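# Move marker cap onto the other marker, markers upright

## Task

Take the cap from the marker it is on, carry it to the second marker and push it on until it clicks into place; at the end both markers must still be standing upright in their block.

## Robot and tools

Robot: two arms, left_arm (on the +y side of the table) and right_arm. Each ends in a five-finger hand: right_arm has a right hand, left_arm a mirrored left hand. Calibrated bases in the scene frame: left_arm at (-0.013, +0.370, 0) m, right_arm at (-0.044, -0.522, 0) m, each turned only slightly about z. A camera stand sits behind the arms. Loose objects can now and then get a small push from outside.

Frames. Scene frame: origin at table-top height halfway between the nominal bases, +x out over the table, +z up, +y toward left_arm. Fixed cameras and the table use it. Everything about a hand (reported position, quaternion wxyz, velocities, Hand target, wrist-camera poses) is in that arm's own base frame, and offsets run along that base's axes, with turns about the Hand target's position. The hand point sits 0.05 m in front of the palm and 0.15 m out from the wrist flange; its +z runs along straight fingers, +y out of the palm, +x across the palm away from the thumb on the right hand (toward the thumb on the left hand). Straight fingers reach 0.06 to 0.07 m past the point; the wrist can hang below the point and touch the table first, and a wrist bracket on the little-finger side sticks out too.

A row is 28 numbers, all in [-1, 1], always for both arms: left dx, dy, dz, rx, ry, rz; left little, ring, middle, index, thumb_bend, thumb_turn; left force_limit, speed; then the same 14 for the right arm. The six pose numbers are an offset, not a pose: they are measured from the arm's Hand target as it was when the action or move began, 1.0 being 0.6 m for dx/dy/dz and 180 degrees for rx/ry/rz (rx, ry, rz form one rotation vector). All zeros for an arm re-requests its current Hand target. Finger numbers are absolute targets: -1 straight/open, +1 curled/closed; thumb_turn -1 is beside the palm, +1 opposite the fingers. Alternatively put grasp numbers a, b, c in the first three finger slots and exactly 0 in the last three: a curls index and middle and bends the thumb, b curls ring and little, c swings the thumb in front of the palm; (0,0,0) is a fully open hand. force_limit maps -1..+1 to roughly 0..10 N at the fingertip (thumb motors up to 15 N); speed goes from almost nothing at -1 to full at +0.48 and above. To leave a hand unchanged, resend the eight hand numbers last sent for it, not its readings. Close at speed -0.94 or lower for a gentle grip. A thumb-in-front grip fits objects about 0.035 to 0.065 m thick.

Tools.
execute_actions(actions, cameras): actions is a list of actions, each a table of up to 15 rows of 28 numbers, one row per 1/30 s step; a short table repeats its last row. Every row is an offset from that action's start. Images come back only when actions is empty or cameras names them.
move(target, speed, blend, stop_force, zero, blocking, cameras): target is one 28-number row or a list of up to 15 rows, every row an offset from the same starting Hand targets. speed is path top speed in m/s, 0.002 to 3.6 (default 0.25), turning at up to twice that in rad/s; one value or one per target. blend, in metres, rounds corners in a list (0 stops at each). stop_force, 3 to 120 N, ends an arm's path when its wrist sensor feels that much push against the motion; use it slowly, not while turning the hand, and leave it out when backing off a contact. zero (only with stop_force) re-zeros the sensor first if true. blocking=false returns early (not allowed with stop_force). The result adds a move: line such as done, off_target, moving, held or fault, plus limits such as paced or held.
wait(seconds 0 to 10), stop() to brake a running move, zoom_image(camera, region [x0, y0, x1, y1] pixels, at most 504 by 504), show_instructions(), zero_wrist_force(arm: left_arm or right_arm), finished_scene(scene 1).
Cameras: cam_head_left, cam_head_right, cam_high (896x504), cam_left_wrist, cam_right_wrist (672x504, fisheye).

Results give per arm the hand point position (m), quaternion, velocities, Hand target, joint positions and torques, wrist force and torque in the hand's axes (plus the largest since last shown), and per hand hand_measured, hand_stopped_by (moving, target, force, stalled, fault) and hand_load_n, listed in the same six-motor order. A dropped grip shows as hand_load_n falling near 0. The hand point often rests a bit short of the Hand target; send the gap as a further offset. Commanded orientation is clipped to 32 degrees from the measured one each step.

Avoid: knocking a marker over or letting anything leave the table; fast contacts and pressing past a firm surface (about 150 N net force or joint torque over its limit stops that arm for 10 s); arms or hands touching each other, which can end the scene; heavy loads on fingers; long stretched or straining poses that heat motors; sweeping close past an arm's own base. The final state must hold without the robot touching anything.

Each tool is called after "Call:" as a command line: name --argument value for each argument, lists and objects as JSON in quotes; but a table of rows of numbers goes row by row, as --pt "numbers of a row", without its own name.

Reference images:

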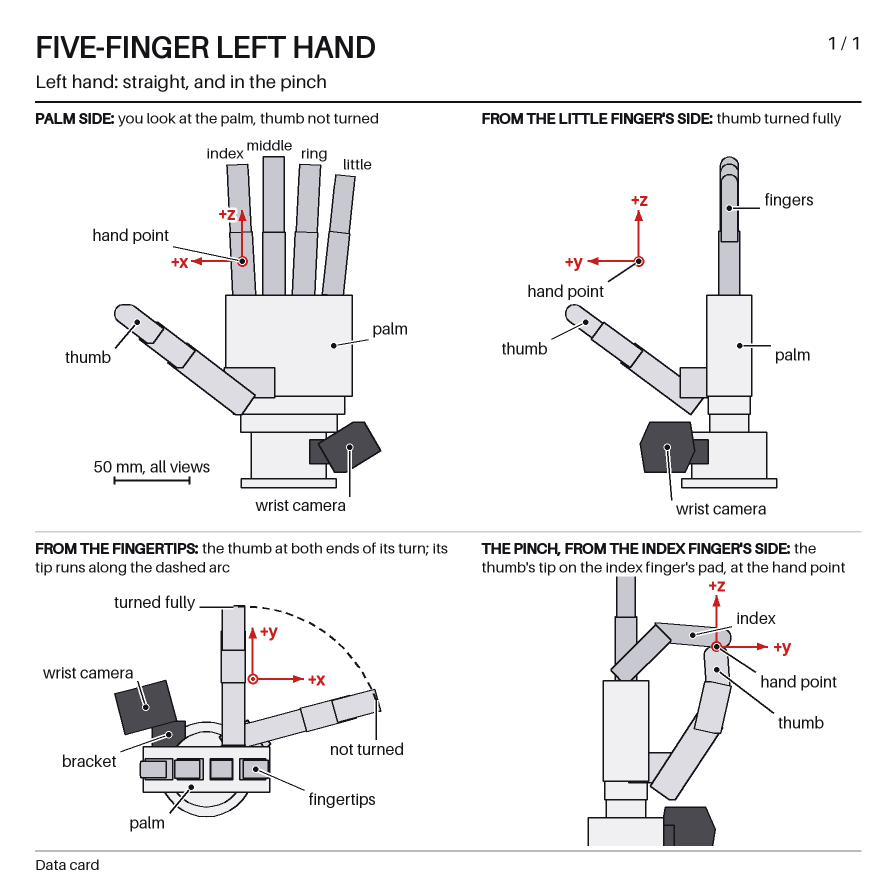

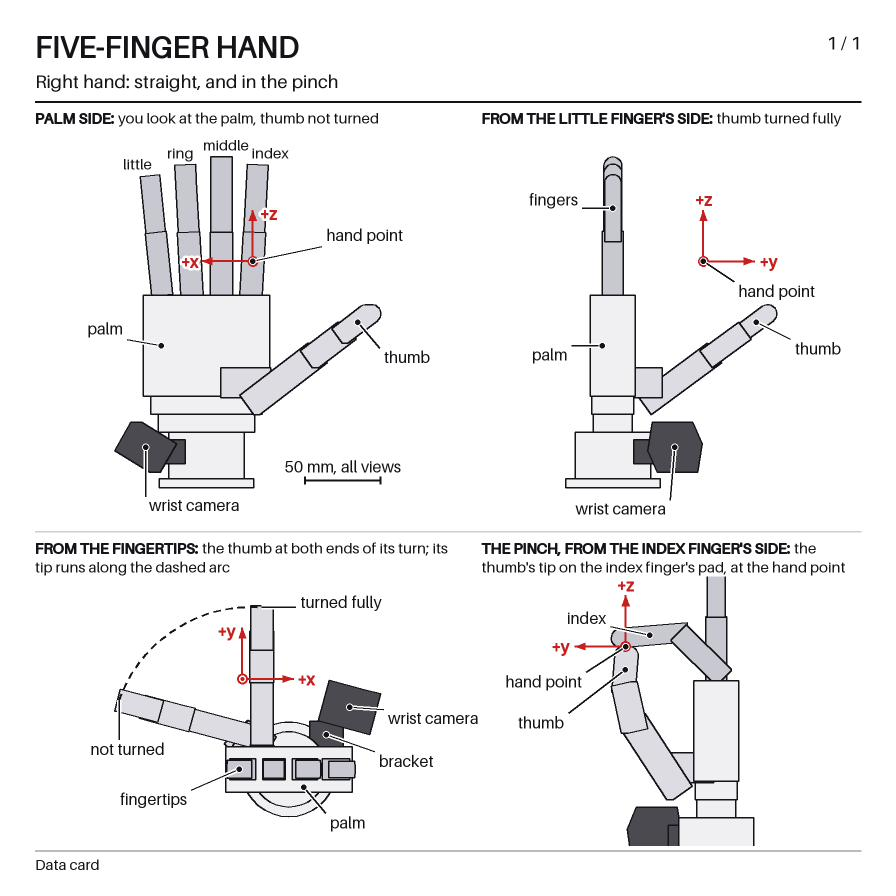

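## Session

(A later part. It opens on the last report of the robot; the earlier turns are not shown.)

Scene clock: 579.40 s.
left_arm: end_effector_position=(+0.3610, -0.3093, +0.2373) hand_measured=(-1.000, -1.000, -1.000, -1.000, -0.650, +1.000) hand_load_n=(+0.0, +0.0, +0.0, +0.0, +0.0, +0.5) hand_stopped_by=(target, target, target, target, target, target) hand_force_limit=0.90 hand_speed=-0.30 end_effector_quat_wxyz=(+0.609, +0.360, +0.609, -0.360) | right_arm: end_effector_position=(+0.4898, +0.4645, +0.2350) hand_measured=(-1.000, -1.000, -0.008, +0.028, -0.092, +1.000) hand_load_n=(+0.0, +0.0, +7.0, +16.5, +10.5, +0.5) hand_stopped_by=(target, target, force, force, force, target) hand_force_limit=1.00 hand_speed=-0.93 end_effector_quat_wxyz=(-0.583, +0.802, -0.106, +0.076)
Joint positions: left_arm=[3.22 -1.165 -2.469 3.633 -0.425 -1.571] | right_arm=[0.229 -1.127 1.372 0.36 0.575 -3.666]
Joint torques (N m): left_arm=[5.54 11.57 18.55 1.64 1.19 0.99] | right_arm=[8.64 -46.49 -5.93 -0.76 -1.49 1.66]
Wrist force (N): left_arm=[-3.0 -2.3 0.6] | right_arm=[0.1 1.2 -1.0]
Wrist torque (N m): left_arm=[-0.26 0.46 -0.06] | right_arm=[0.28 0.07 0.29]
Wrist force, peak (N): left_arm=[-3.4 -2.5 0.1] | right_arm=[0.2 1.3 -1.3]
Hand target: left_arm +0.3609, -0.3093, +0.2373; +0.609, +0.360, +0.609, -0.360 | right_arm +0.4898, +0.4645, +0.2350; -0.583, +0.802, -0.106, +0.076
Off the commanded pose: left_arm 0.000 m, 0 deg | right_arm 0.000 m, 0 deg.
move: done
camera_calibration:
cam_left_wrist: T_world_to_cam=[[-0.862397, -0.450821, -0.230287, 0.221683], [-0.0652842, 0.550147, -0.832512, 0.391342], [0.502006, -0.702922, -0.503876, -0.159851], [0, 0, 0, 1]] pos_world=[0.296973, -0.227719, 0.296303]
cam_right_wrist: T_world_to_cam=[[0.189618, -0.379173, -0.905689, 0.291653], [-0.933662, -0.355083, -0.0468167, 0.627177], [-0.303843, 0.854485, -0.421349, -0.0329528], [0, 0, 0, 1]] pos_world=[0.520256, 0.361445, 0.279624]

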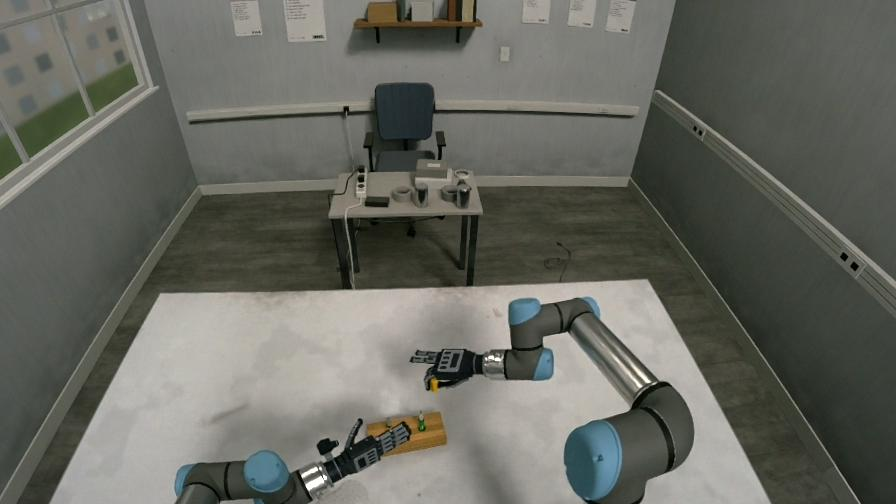

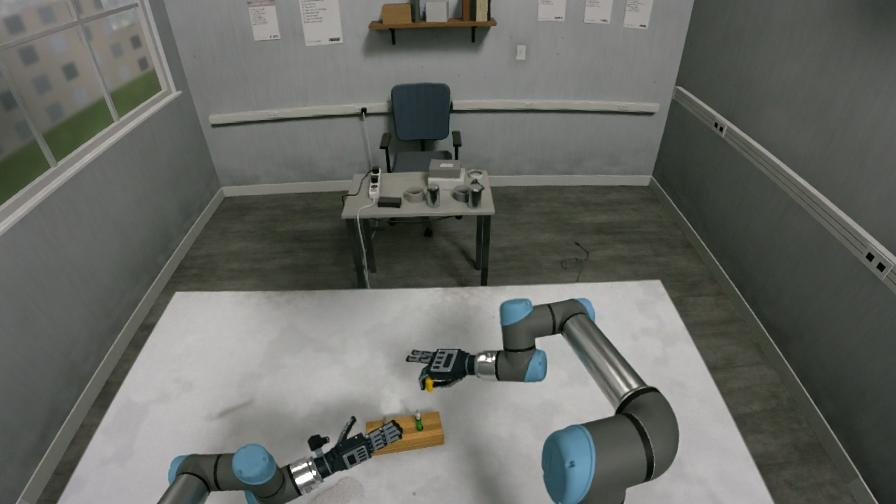

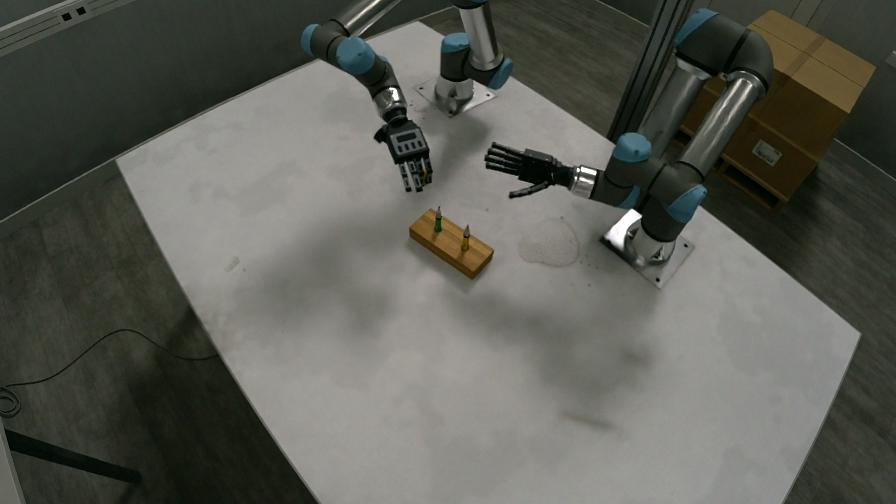

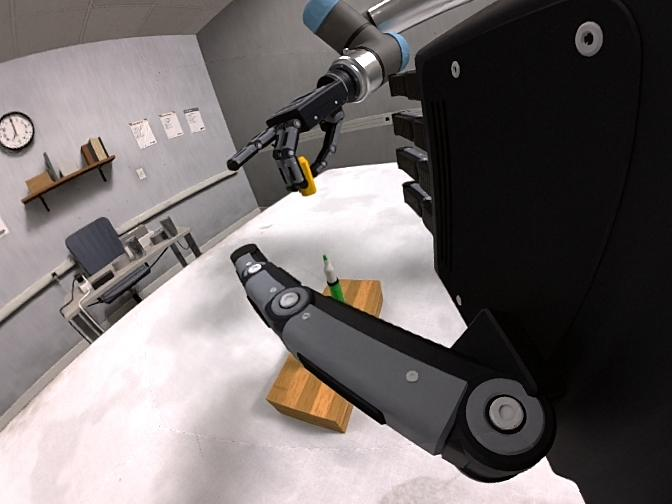

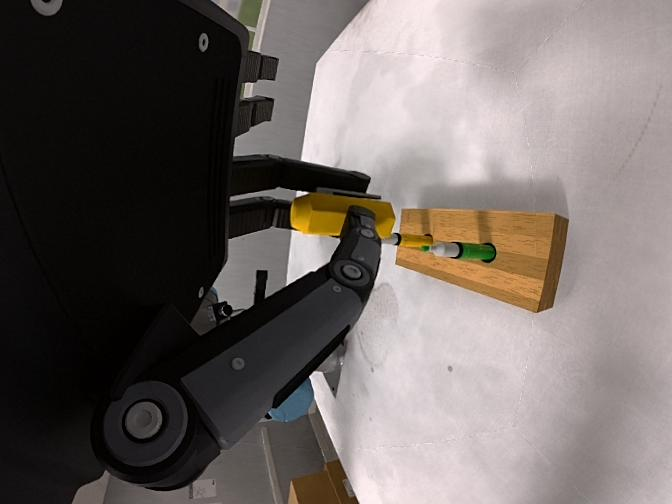

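Call:
move --target '[0.0, 0.25, 0.1, 0, 0, 0.333, 0.0, 0, 1, 0, 0, 0, 0.9, -0.3, 0, 0, 0, 0, 0, 0, -1, -1, 0.5, 0.5, 0.25, 1, 1.0, -0.93]' --speed 0.25 --cameras '["all"]'

Call:
zoom_image --camera "cam_high" --region '[400, 150, 480, 260]'

Call:
zoom_image --camera "cam_head_left" --region '[375, 365, 455, 445]'

Call:
zoom_image --camera "cam_head_right" --region '[365, 365, 445, 445]'

Scene clock: 596.27 s.
left_arm: end_effector_position=(+0.3610, -0.1594, +0.2973) hand_measured=(-1.000, -1.000, -1.000, -1.000, -0.650, +1.000) hand_load_n=(+0.0, +0.0, +0.0, +0.0, +0.0, +0.0) hand_stopped_by=(target, target, target, target, target, target) hand_force_limit=0.90 hand_speed=-0.30 end_effector_quat_wxyz=(+0.707, +0.008, +0.707, -0.008) | right_arm: end_effector_position=(+0.4898, +0.4645, +0.2350) hand_measured=(-1.000, -1.000, -0.008, +0.028, -0.092, +1.000) hand_load_n=(+0.0, +0.0, +7.0, +16.5, +10.5, +0.0) hand_stopped_by=(target, target, force, force, force, target) hand_force_limit=1.00 hand_speed=-0.93 end_effector_quat_wxyz=(-0.583, +0.802, -0.106, +0.076)
Joint positions: left_arm=[2.632 -1.153 -2.308 3.461 -2.059 -1.571] | right_arm=[0.229 -1.127 1.372 0.36 0.575 -3.666]
Joint torques (N m): left_arm=[5.16 13.49 15.57 1.37 -1.96 1.11] | right_arm=[8.63 -45.6 -5.69 -0.58 -1.51 1.72]
Wrist force (N): left_arm=[-2.9 -2.3 0.6] | right_arm=[0.1 1.3 -0.8]
Wrist torque (N m): left_arm=[-0.29 0.45 -0.04] | right_arm=[0.29 0.07 0.29]
Wrist force, peak (N): left_arm=[-3.3 -2.2 0.8] | right_arm=[0.1 1.4 -1.3]
Hand target: left_arm +0.3609, -0.1593, +0.2973; +0.707, +0.008, +0.707, -0.008 | right_arm +0.4898, +0.4645, +0.2350; -0.583, +0.802, -0.106, +0.076
Off the commanded pose: left_arm 0.000 m, 0 deg | right_arm 0.000 m, 0 deg.
move: done
camera_calibration:
cam_left_wrist: T_world_to_cam=[[-0.0421492, -0.972201, -0.230322, -0.0760351], [-0.508726, 0.219289, -0.832533, 0.466128], [0.859896, 0.0820799, -0.503827, -0.0282859], [0, 0, 0, 1]] pos_world=[0.258249, -0.173816, 0.356303]
cam_right_wrist: T_world_to_cam=[[0.189618, -0.379173, -0.905689, 0.291653], [-0.933662, -0.355083, -0.0468167, 0.627177], [-0.303843, 0.854485, -0.421349, -0.0329528], [0, 0, 0, 1]] pos_world=[0.520256, 0.361445, 0.279624]

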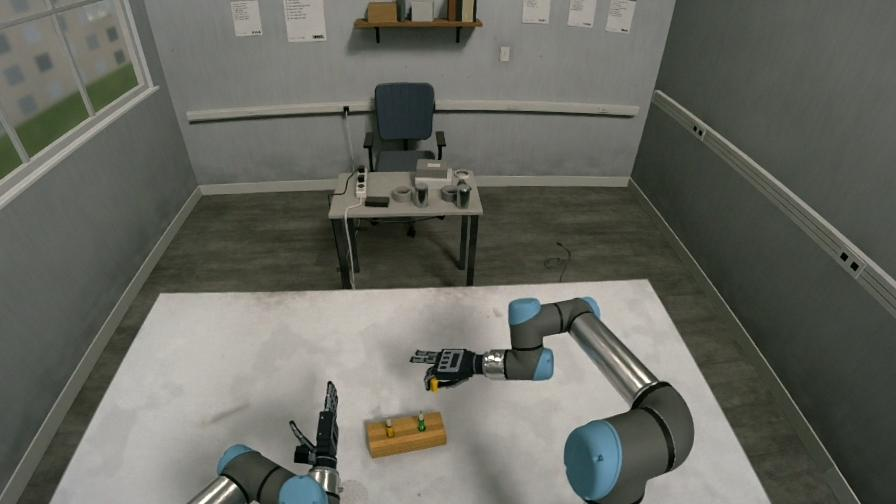

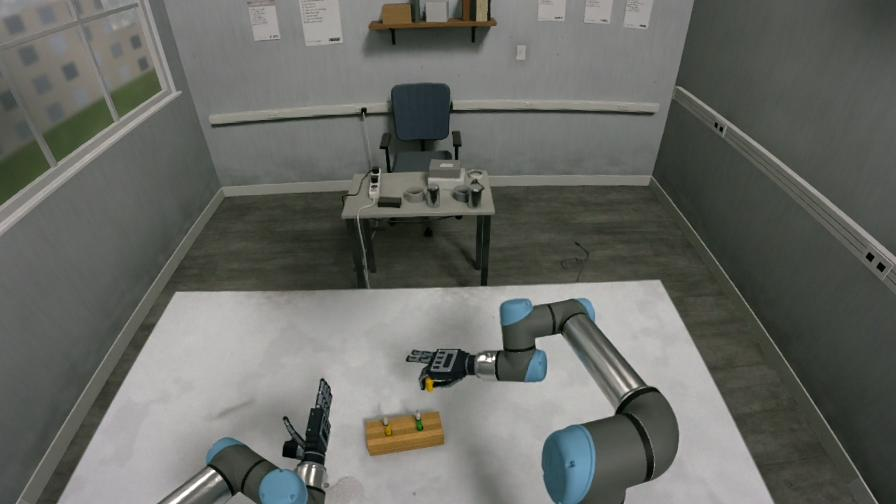

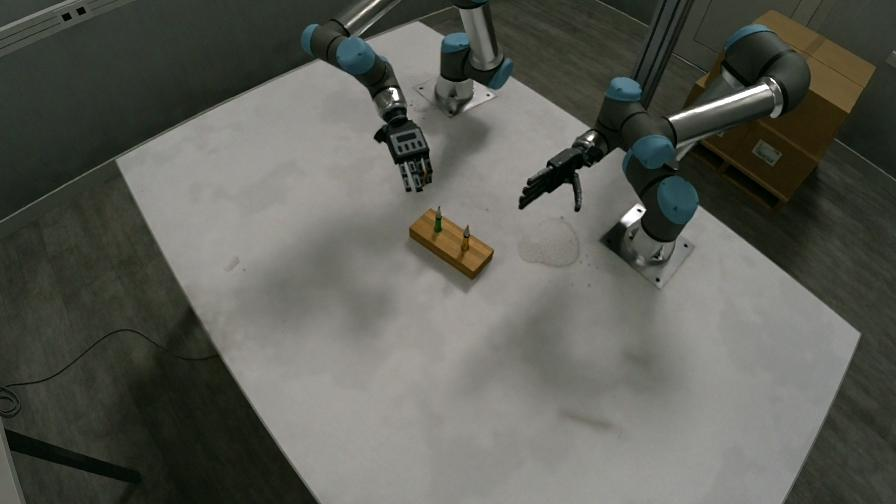

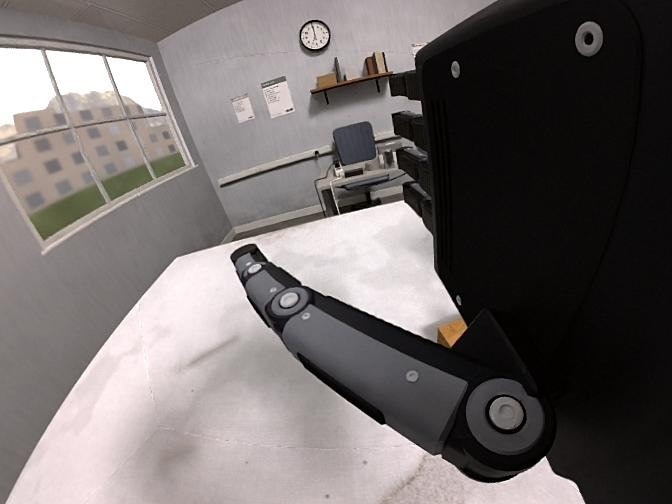

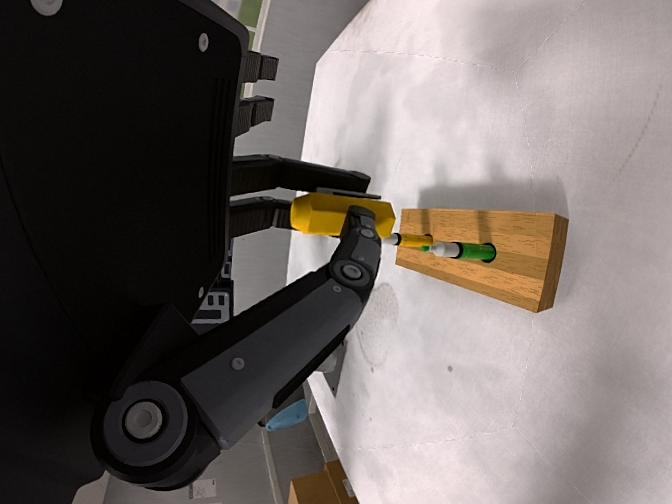

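Scaled by 4.582 from the camera's 896x504 image, which has a finer 1280x720 frame.

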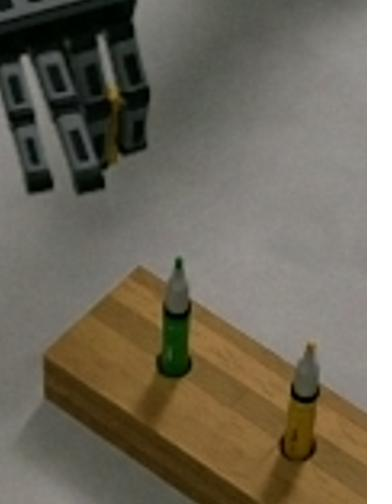

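Scaled by 6.300 from the camera's 896x504 image, which has a finer 1280x720 frame.

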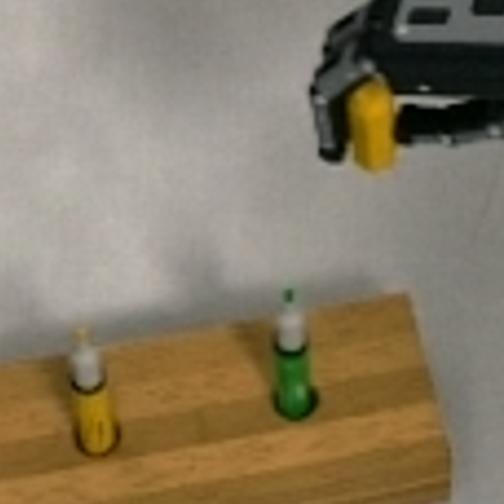

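Scaled by 6.300 from the camera's 896x504 image, which has a finer 1280x720 frame.

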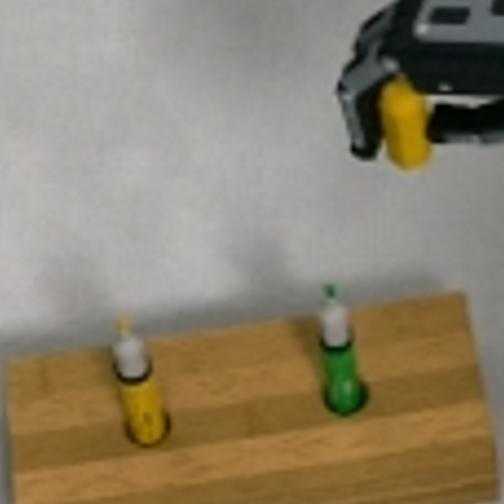

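Call:
move --pt "0 0 0 0 0 0 0.0 0 1 0 0 0 0.9 -0.3 -0.0843 0.201 0.0 0 0 0 -1 -1 0.5 0.5 0.25 1 1.0 -0.93" --pt "0 0 0 0 0 0 0.0 0 1 0 0 0 0.9 -0.3 -0.0843 0.201 -0.0833 0 0 0 -1 -1 0.5 0.5 0.25 1 1.0 -0.93" --speed 0.15 --blend 0.02 --cameras '["all"]'

Call:
zoom_image --camera "cam_high" --region '[430, 180, 500, 270]'

Call:
zoom_image --camera "cam_head_left" --region '[360, 375, 430, 445]'

Call:
zoom_image --camera "cam_head_right" --region '[355, 375, 425, 445]'

Call:
zoom_image --camera "cam_right_wrist" --region '[280, 150, 480, 300]'

Scene clock: 623.37 s.
left_arm: end_effector_position=(+0.3609, -0.1593, +0.2973) hand_measured=(-1.000, -1.000, -1.000, -1.000, -0.650, +1.000) hand_load_n=(+0.0, +0.0, +0.0, +0.0, +0.0, +0.0) hand_stopped_by=(target, target, target, target, target, target) hand_force_limit=0.90 hand_speed=-0.30 end_effector_quat_wxyz=(+0.707, +0.008, +0.707, -0.008) | right_arm: end_effector_position=(+0.4391, +0.5851, +0.1849) hand_measured=(-1.000, -1.000, -0.008, +0.028, -0.092, +1.000) hand_load_n=(+0.0, +0.0, +7.0, +17.0, +10.5, +0.0) hand_stopped_by=(target, target, force, force, force, target) hand_force_limit=1.00 hand_speed=-0.93 end_effector_quat_wxyz=(-0.583, +0.802, -0.106, +0.076)
Joint positions: left_arm=[2.632 -1.153 -2.308 3.461 -2.059 -1.571] | right_arm=[0.48 -1.065 1.389 0.124 0.794 -3.466]
Joint torques (N m): left_arm=[7.5 14.14 13.58 -0.71 -0.12 -1.06] | right_arm=[-8.3 -47.04 -25.99 -0.61 -0.25 1.22]
Wrist force (N): left_arm=[-2.5 -2.0 0.7] | right_arm=[0.0 1.0 -1.0]
Wrist torque (N m): left_arm=[-0.24 0.39 -0.02] | right_arm=[0.26 0.11 0.22]
Wrist force, peak (N): left_arm=[-3.0 -2.3 0.6] | right_arm=[0.0 2.7 -0.6]
Hand target: left_arm +0.3609, -0.1593, +0.2973; +0.707, +0.008, +0.707, -0.008 | right_arm +0.4392, +0.5851, +0.1850; -0.583, +0.802, -0.106, +0.076
Off the commanded pose: left_arm 0.000 m, 0 deg | right_arm 0.000 m, 0 deg.
move: done
camera_calibration:
cam_left_wrist: T_world_to_cam=[[-0.0418173, -0.972222, -0.230293, -0.0761354], [-0.50886, 0.219085, -0.832504, 0.466117], [0.859833, 0.0823739, -0.503887, -0.0281965], [0, 0, 0, 1]] pos_world=[0.258249, -0.173817, 0.356303]
cam_right_wrist: T_world_to_cam=[[0.189384, -0.379264, -0.9057, 0.301848], [-0.93364, -0.355183, -0.0464929, 0.62038], [-0.304056, 0.854403, -0.421362, -0.172303], [0, 0, 0, 1]] pos_world=[0.469656, 0.482044, 0.229625]

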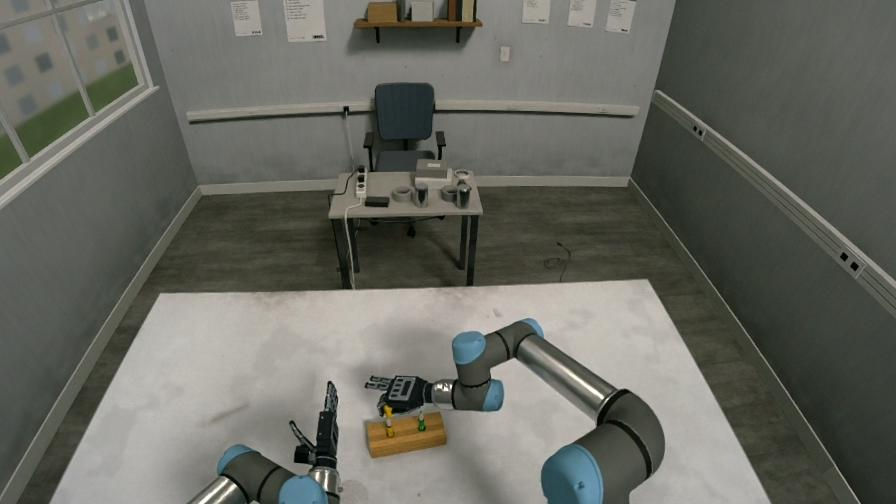

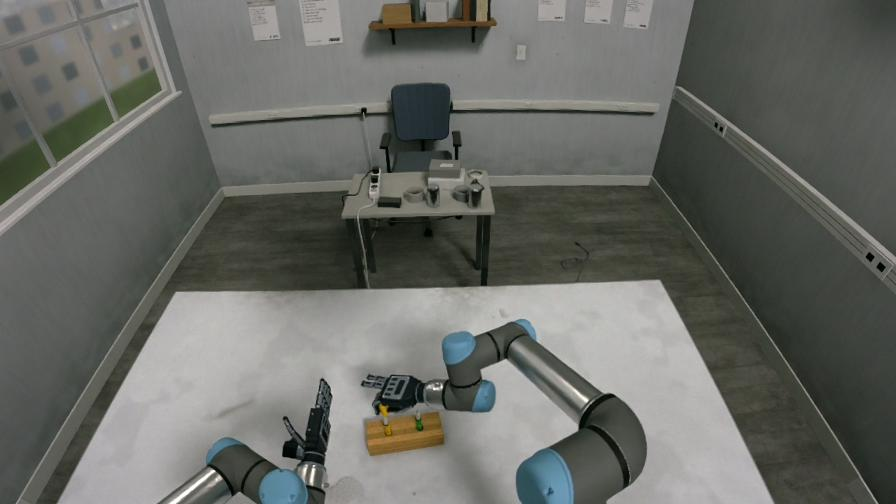

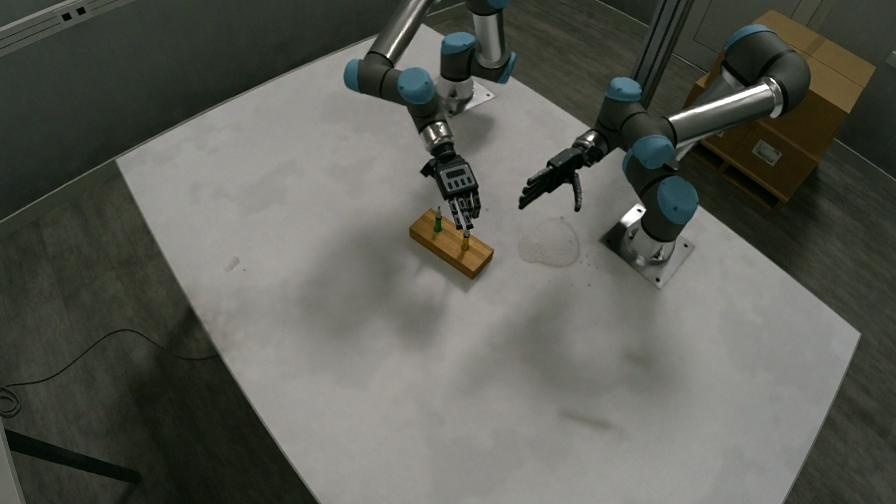

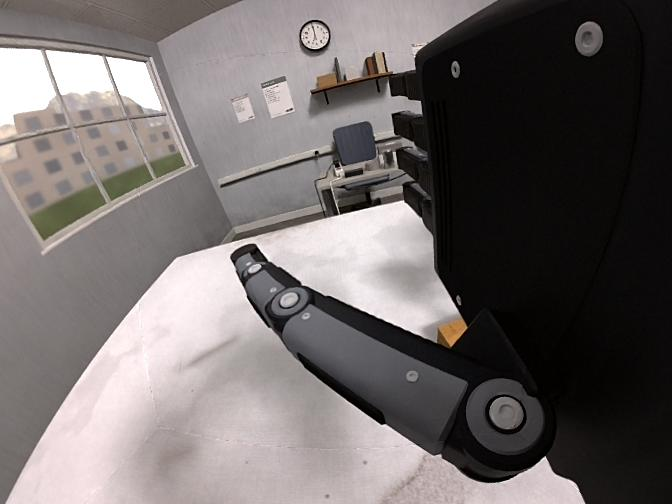

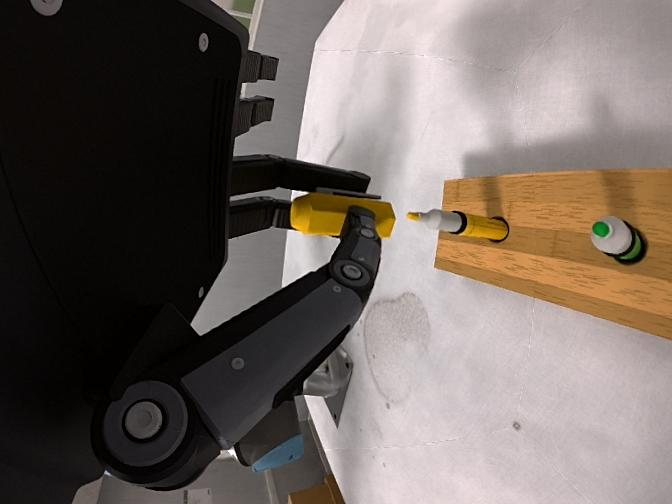

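Scaled by 5.600 from the camera's 896x504 image, which has a finer 1280x720 frame.

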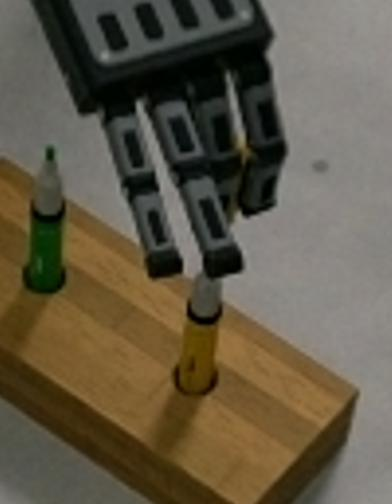

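Scaled by 7.200 from the camera's 896x504 image, which has a finer 1280x720 frame.

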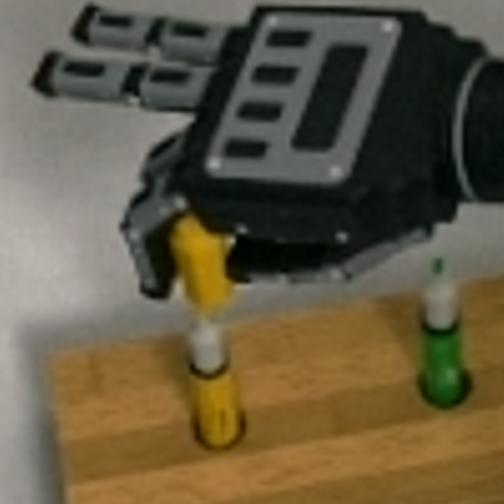

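Scaled by 7.200 from the camera's 896x504 image, which has a finer 1280x720 frame.

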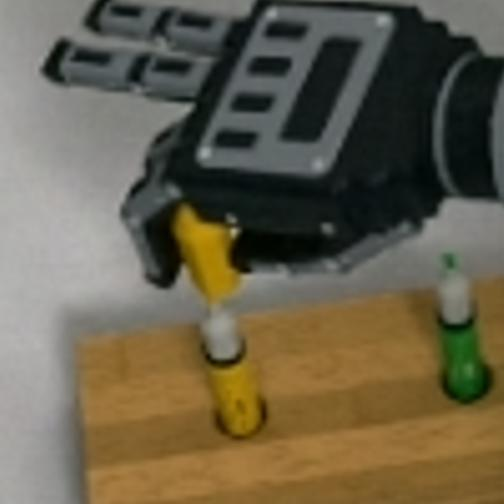

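Scaled by 2.520 from the camera's 672x504 image, which has a finer 960x720 frame.

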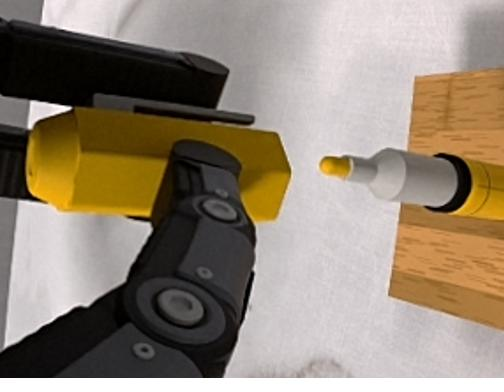

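Call:
zoom_image --camera "cam_head_left" --region '[372, 400, 402, 440]'

Call:
zoom_image --camera "cam_head_right" --region '[370, 400, 400, 440]'

Call:
zoom_image --camera "cam_high" --region '[450, 195, 490, 255]'

Scaled by 12.600 from the camera's 896x504 image, which has a finer 1280x720 frame.

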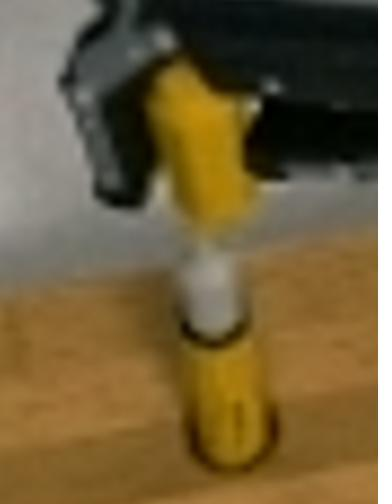

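Scaled by 12.600 from the camera's 896x504 image, which has a finer 1280x720 frame.

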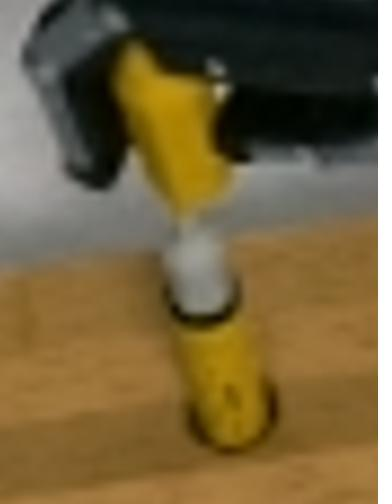

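Scaled by 8.400 from the camera's 896x504 image, which has a finer 1280x720 frame.

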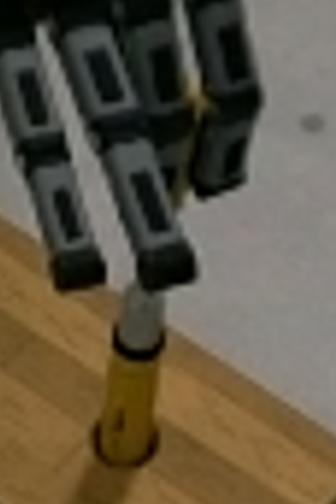

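Call:
move --target '[0, 0, 0, 0, 0, 0, 0.0, 0, 1, 0, 0, 0, 0.9, -0.3, 0.0037, 0.0015, 0, 0.0215, -0.0058, 0, -1, -1, 0.5, 0.5, 0.25, 1, 1.0, -0.93]' --speed 0.05 --cameras '["cam_head_left", "cam_head_right", "cam_high", "cam_right_wrist"]'

Call:
zoom_image --camera "cam_head_left" --region '[372, 400, 402, 440]'

Call:
zoom_image --camera "cam_head_right" --region '[370, 400, 400, 440]'

Call:
zoom_image --camera "cam_right_wrist" --region '[280, 160, 440, 280]'

Scene clock: 654.80 s.
left_arm: end_effector_position=(+0.3609, -0.1593, +0.2973) hand_measured=(-1.000, -1.000, -1.000, -1.000, -0.650, +1.000) hand_load_n=(+0.0, +0.0, +0.0, +0.0, +0.0, +0.0) hand_stopped_by=(target, target, target, target, target, target) hand_force_limit=0.90 hand_speed=-0.30 end_effector_quat_wxyz=(+0.707, +0.008, +0.707, -0.008) | right_arm: end_effector_position=(+0.4414, +0.5859, +0.1850) hand_measured=(-1.000, -1.000, -0.008, +0.028, -0.092, +1.000) hand_load_n=(+0.0, +0.0, +7.0, +16.5, +10.5, +0.0) hand_stopped_by=(target, target, force, force, force, target) hand_force_limit=1.00 hand_speed=-0.93 end_effector_quat_wxyz=(-0.611, +0.781, -0.103, +0.080)
Joint positions: left_arm=[2.632 -1.153 -2.308 3.461 -2.059 -1.571] | right_arm=[0.468 -1.086 1.454 -0.011 0.762 -3.405]
Joint torques (N m): left_arm=[6.17 14.12 14.48 -0.85 2.27 -1.02] | right_arm=[6.25 -29.21 -31.53 1.94 1.66 -1.84]
Wrist force (N): left_arm=[-2.6 -2.2 0.7] | right_arm=[0.2 1.1 -0.8]
Wrist torque (N m): left_arm=[-0.28 0.39 -0.02] | right_arm=[0.27 0.10 0.34]
Wrist force, peak (N): left_arm=[-3.0 -2.2 0.6] | right_arm=[0.5 1.5 -1.0]
Hand target: left_arm +0.3609, -0.1593, +0.2973; +0.707, +0.008, +0.707, -0.008 | right_arm +0.4414, +0.5860, +0.1850; -0.611, +0.781, -0.103, +0.080
Off the commanded pose: left_arm 0.000 m, 0 deg | right_arm 0.000 m, 0 deg.
move: done
camera_calibration:
cam_right_wrist: T_world_to_cam=[[0.206133, -0.31731, -0.925648, 0.261736], [-0.932469, -0.350491, -0.0875042, 0.627161], [-0.296666, 0.881175, -0.36813, -0.201113], [0, 0, 0, 1]] pos_world=[0.471193, 0.480082, 0.223119]
Images, in order (width x height): cam_head_left 896x504, cam_head_right 896x504, cam_high 896x504, cam_right_wrist 672x504.

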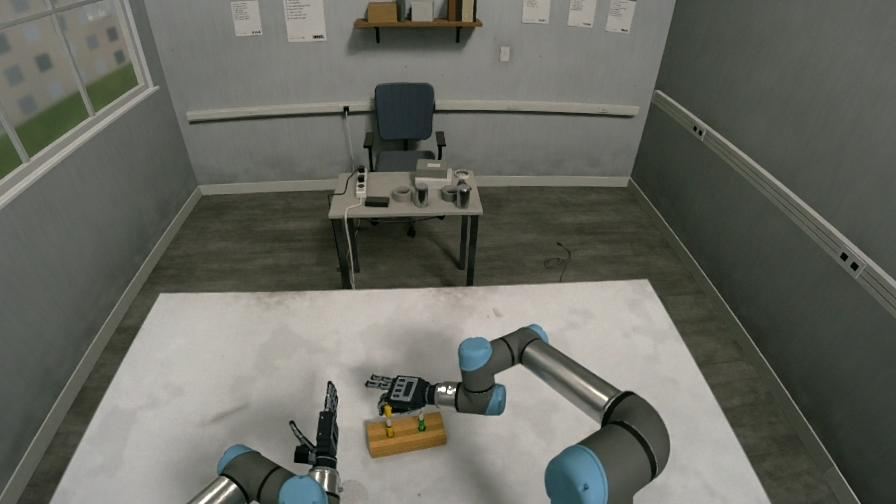

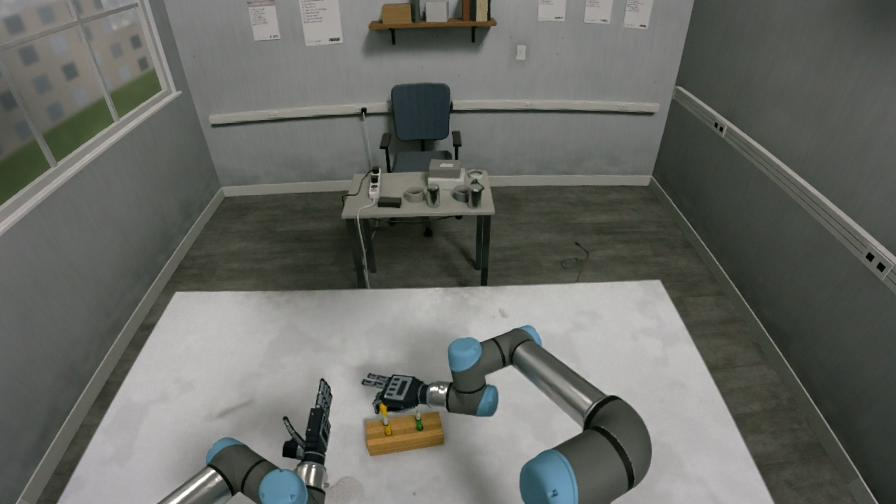

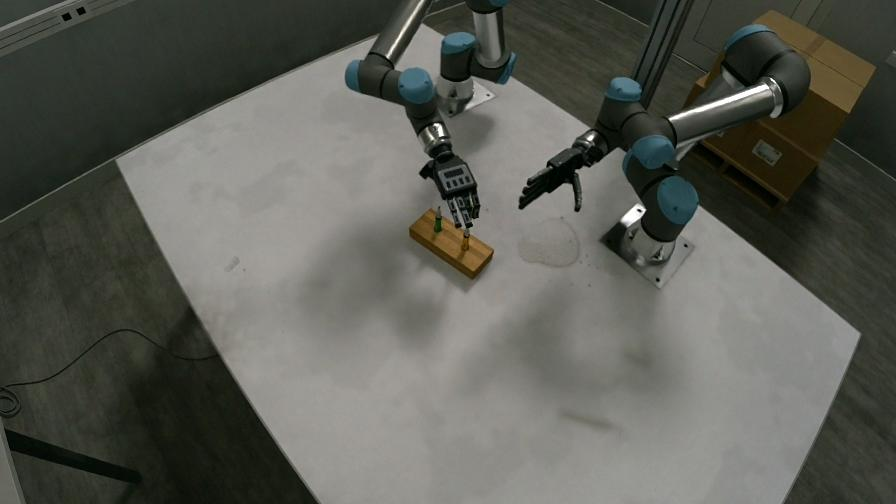

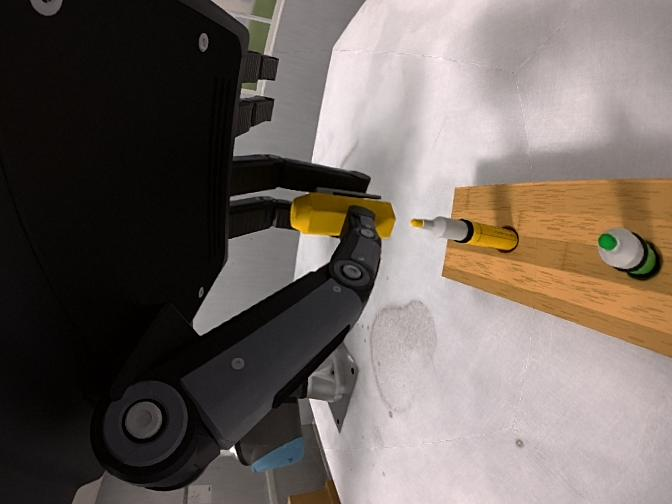

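Scaled by 12.600 from the camera's 896x504 image, which has a finer 1280x720 frame.

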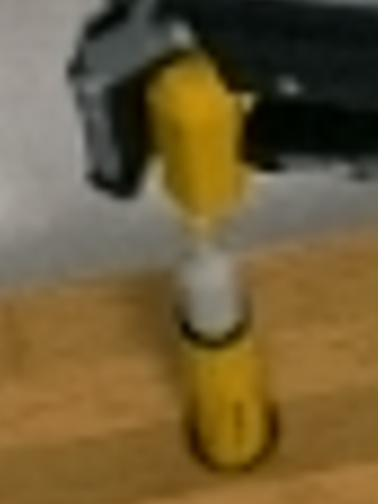

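Scaled by 12.600 from the camera's 896x504 image, which has a finer 1280x720 frame.

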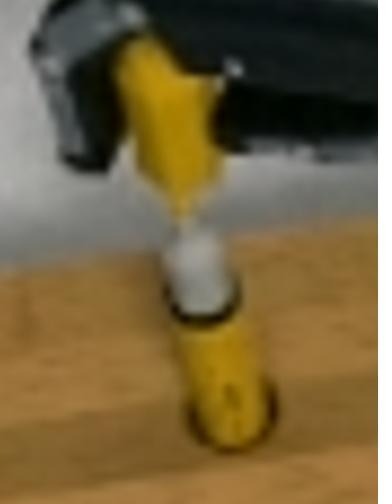

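Scaled by 3.150 from the camera's 672x504 image, which has a finer 960x720 frame.

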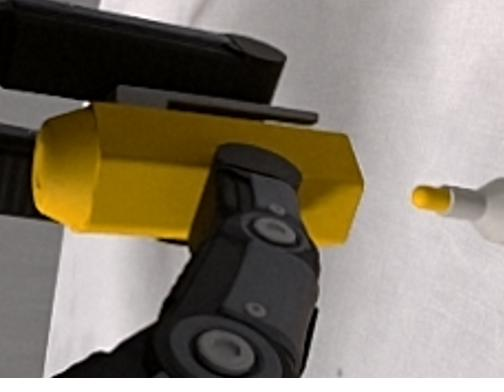

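Call:
move --target '[0, 0, 0, 0, 0, 0, 0.0, 0, 1, 0, 0, 0, 0.9, -0.3, 0, 0, -0.05, 0, 0, 0, -1, -1, 0.5, 0.5, 0.25, 1, 1.0, -0.93]' --speed 0.04 --stop_force 5 --cameras '["cam_head_left", "cam_head_right", "cam_high", "cam_right_wrist"]'

Call:
zoom_image --camera "cam_head_left" --region '[372, 400, 402, 440]'

Call:
zoom_image --camera "cam_right_wrist" --region '[280, 160, 440, 280]'

Scene clock: 663.53 s.
left_arm: end_effector_position=(+0.3609, -0.1593, +0.2973) hand_measured=(-1.000, -1.000, -1.000, -1.000, -0.650, +1.000) hand_load_n=(+0.0, +0.0, +0.0, +0.0, +0.0, +0.0) hand_stopped_by=(target, target, target, target, target, target) hand_force_limit=0.90 hand_speed=-0.30 end_effector_quat_wxyz=(+0.707, +0.008, +0.707, -0.008) | right_arm: end_effector_position=(+0.4414, +0.5860, +0.1550) hand_measured=(-1.000, -1.000, -0.008, +0.028, -0.092, +1.000) hand_load_n=(+0.0, +0.0, +7.0, +16.5, +10.5, +0.0) hand_stopped_by=(target, target, force, force, force, target) hand_force_limit=1.00 hand_speed=-0.93 end_effector_quat_wxyz=(-0.611, +0.781, -0.103, +0.080)
Joint positions: left_arm=[2.632 -1.153 -2.308 3.461 -2.059 -1.571] | right_arm=[0.468 -1.058 1.494 -0.078 0.762 -3.405]
Joint torques (N m): left_arm=[5.77 13.48 15.35 -0.71 2.08 -1.08] | right_arm=[6.02 -48.23 -29.43 1.98 0.99 1.36]
Wrist force (N): left_arm=[-2.7 -2.2 0.6] | right_arm=[0.0 1.0 -0.4]
Wrist torque (N m): left_arm=[-0.27 0.42 -0.03] | right_arm=[0.22 0.11 0.36]
Wrist force, peak (N): left_arm=[-3.0 -2.5 0.8] | right_arm=[0.4 1.1 -1.0]
Hand target: left_arm +0.3609, -0.1593, +0.2973; +0.707, +0.008, +0.707, -0.008 | right_arm +0.4414, +0.5860, +0.1550; -0.611, +0.781, -0.103, +0.080
Off the commanded pose: left_arm 0.000 m, 0 deg | right_arm 0.000 m, 0 deg.
move: done
camera_calibration:
cam_right_wrist: T_world_to_cam=[[0.206294, -0.317341, -0.925601, 0.233928], [-0.932438, -0.350542, -0.0876357, 0.624606], [-0.296651, 0.881144, -0.368215, -0.21222], [0, 0, 0, 1]] pos_world=[0.471193, 0.480182, 0.193119]
Images, in order (width x height): cam_head_left 896x504, cam_head_right 896x504, cam_high 896x504, cam_right_wrist 672x504.

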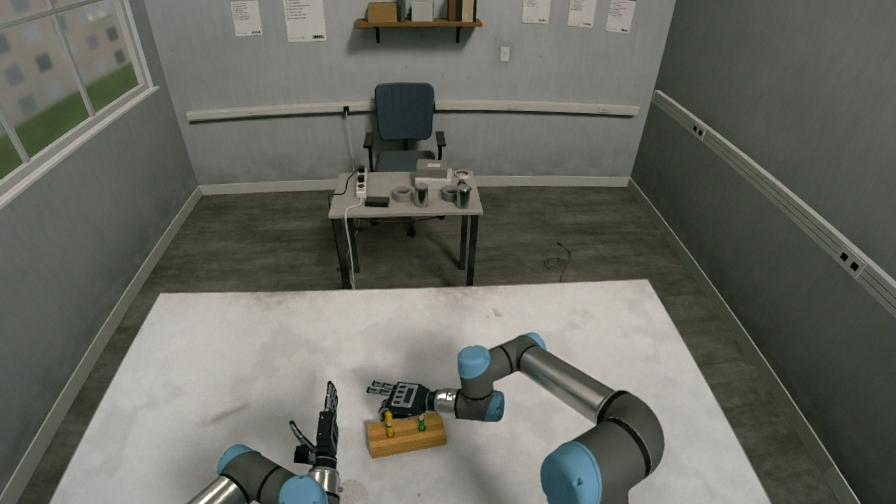

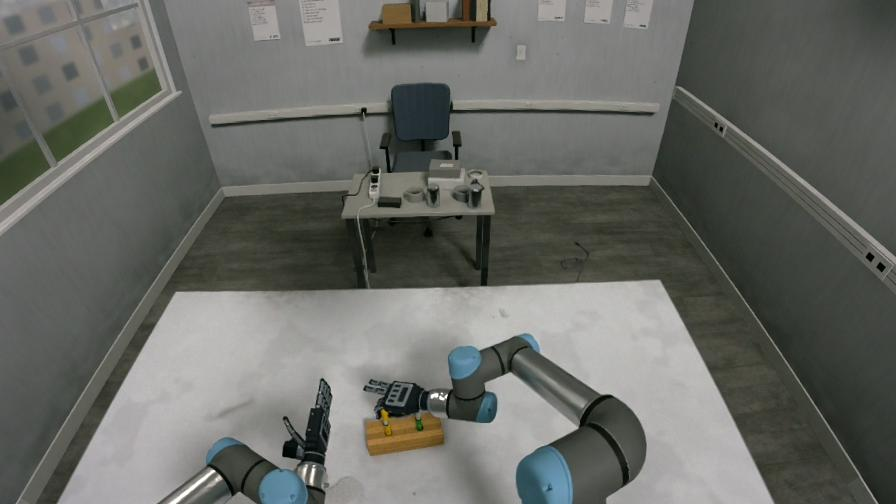

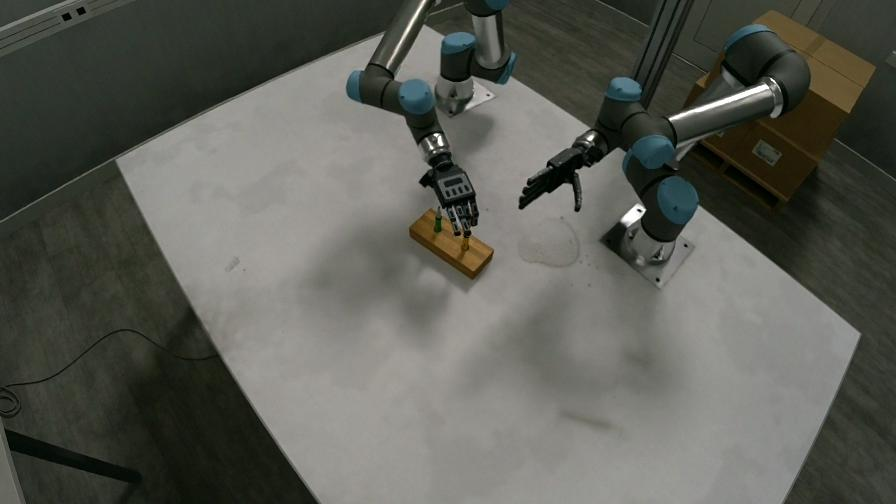

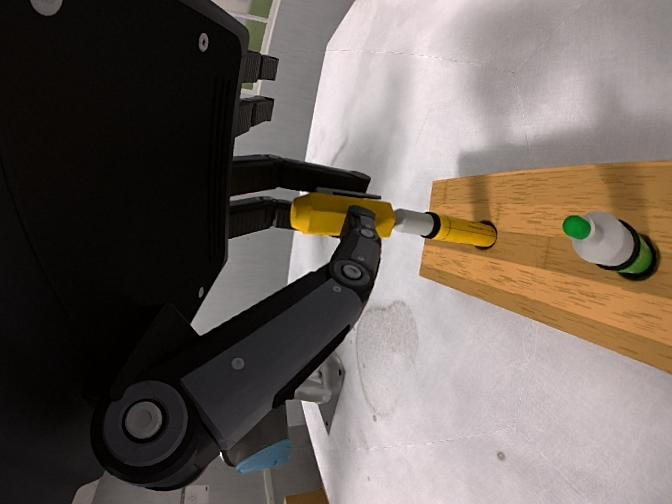

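Scaled by 12.600 from the camera's 896x504 image, which has a finer 1280x720 frame.

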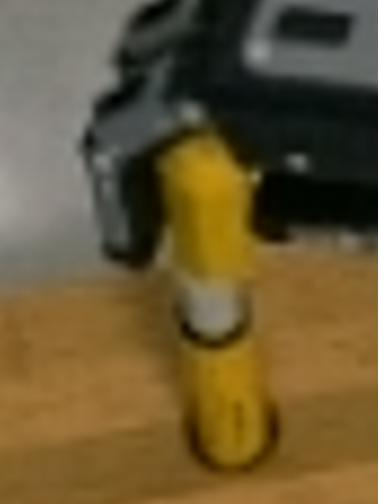

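Scaled by 3.150 from the camera's 672x504 image, which has a finer 960x720 frame.

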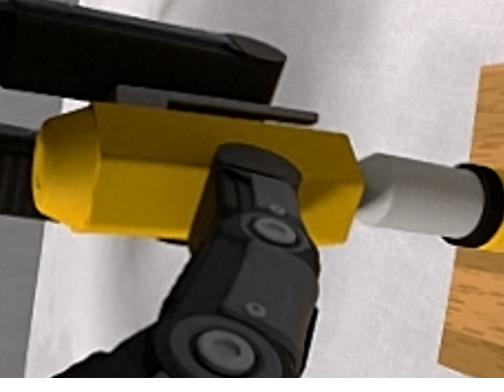

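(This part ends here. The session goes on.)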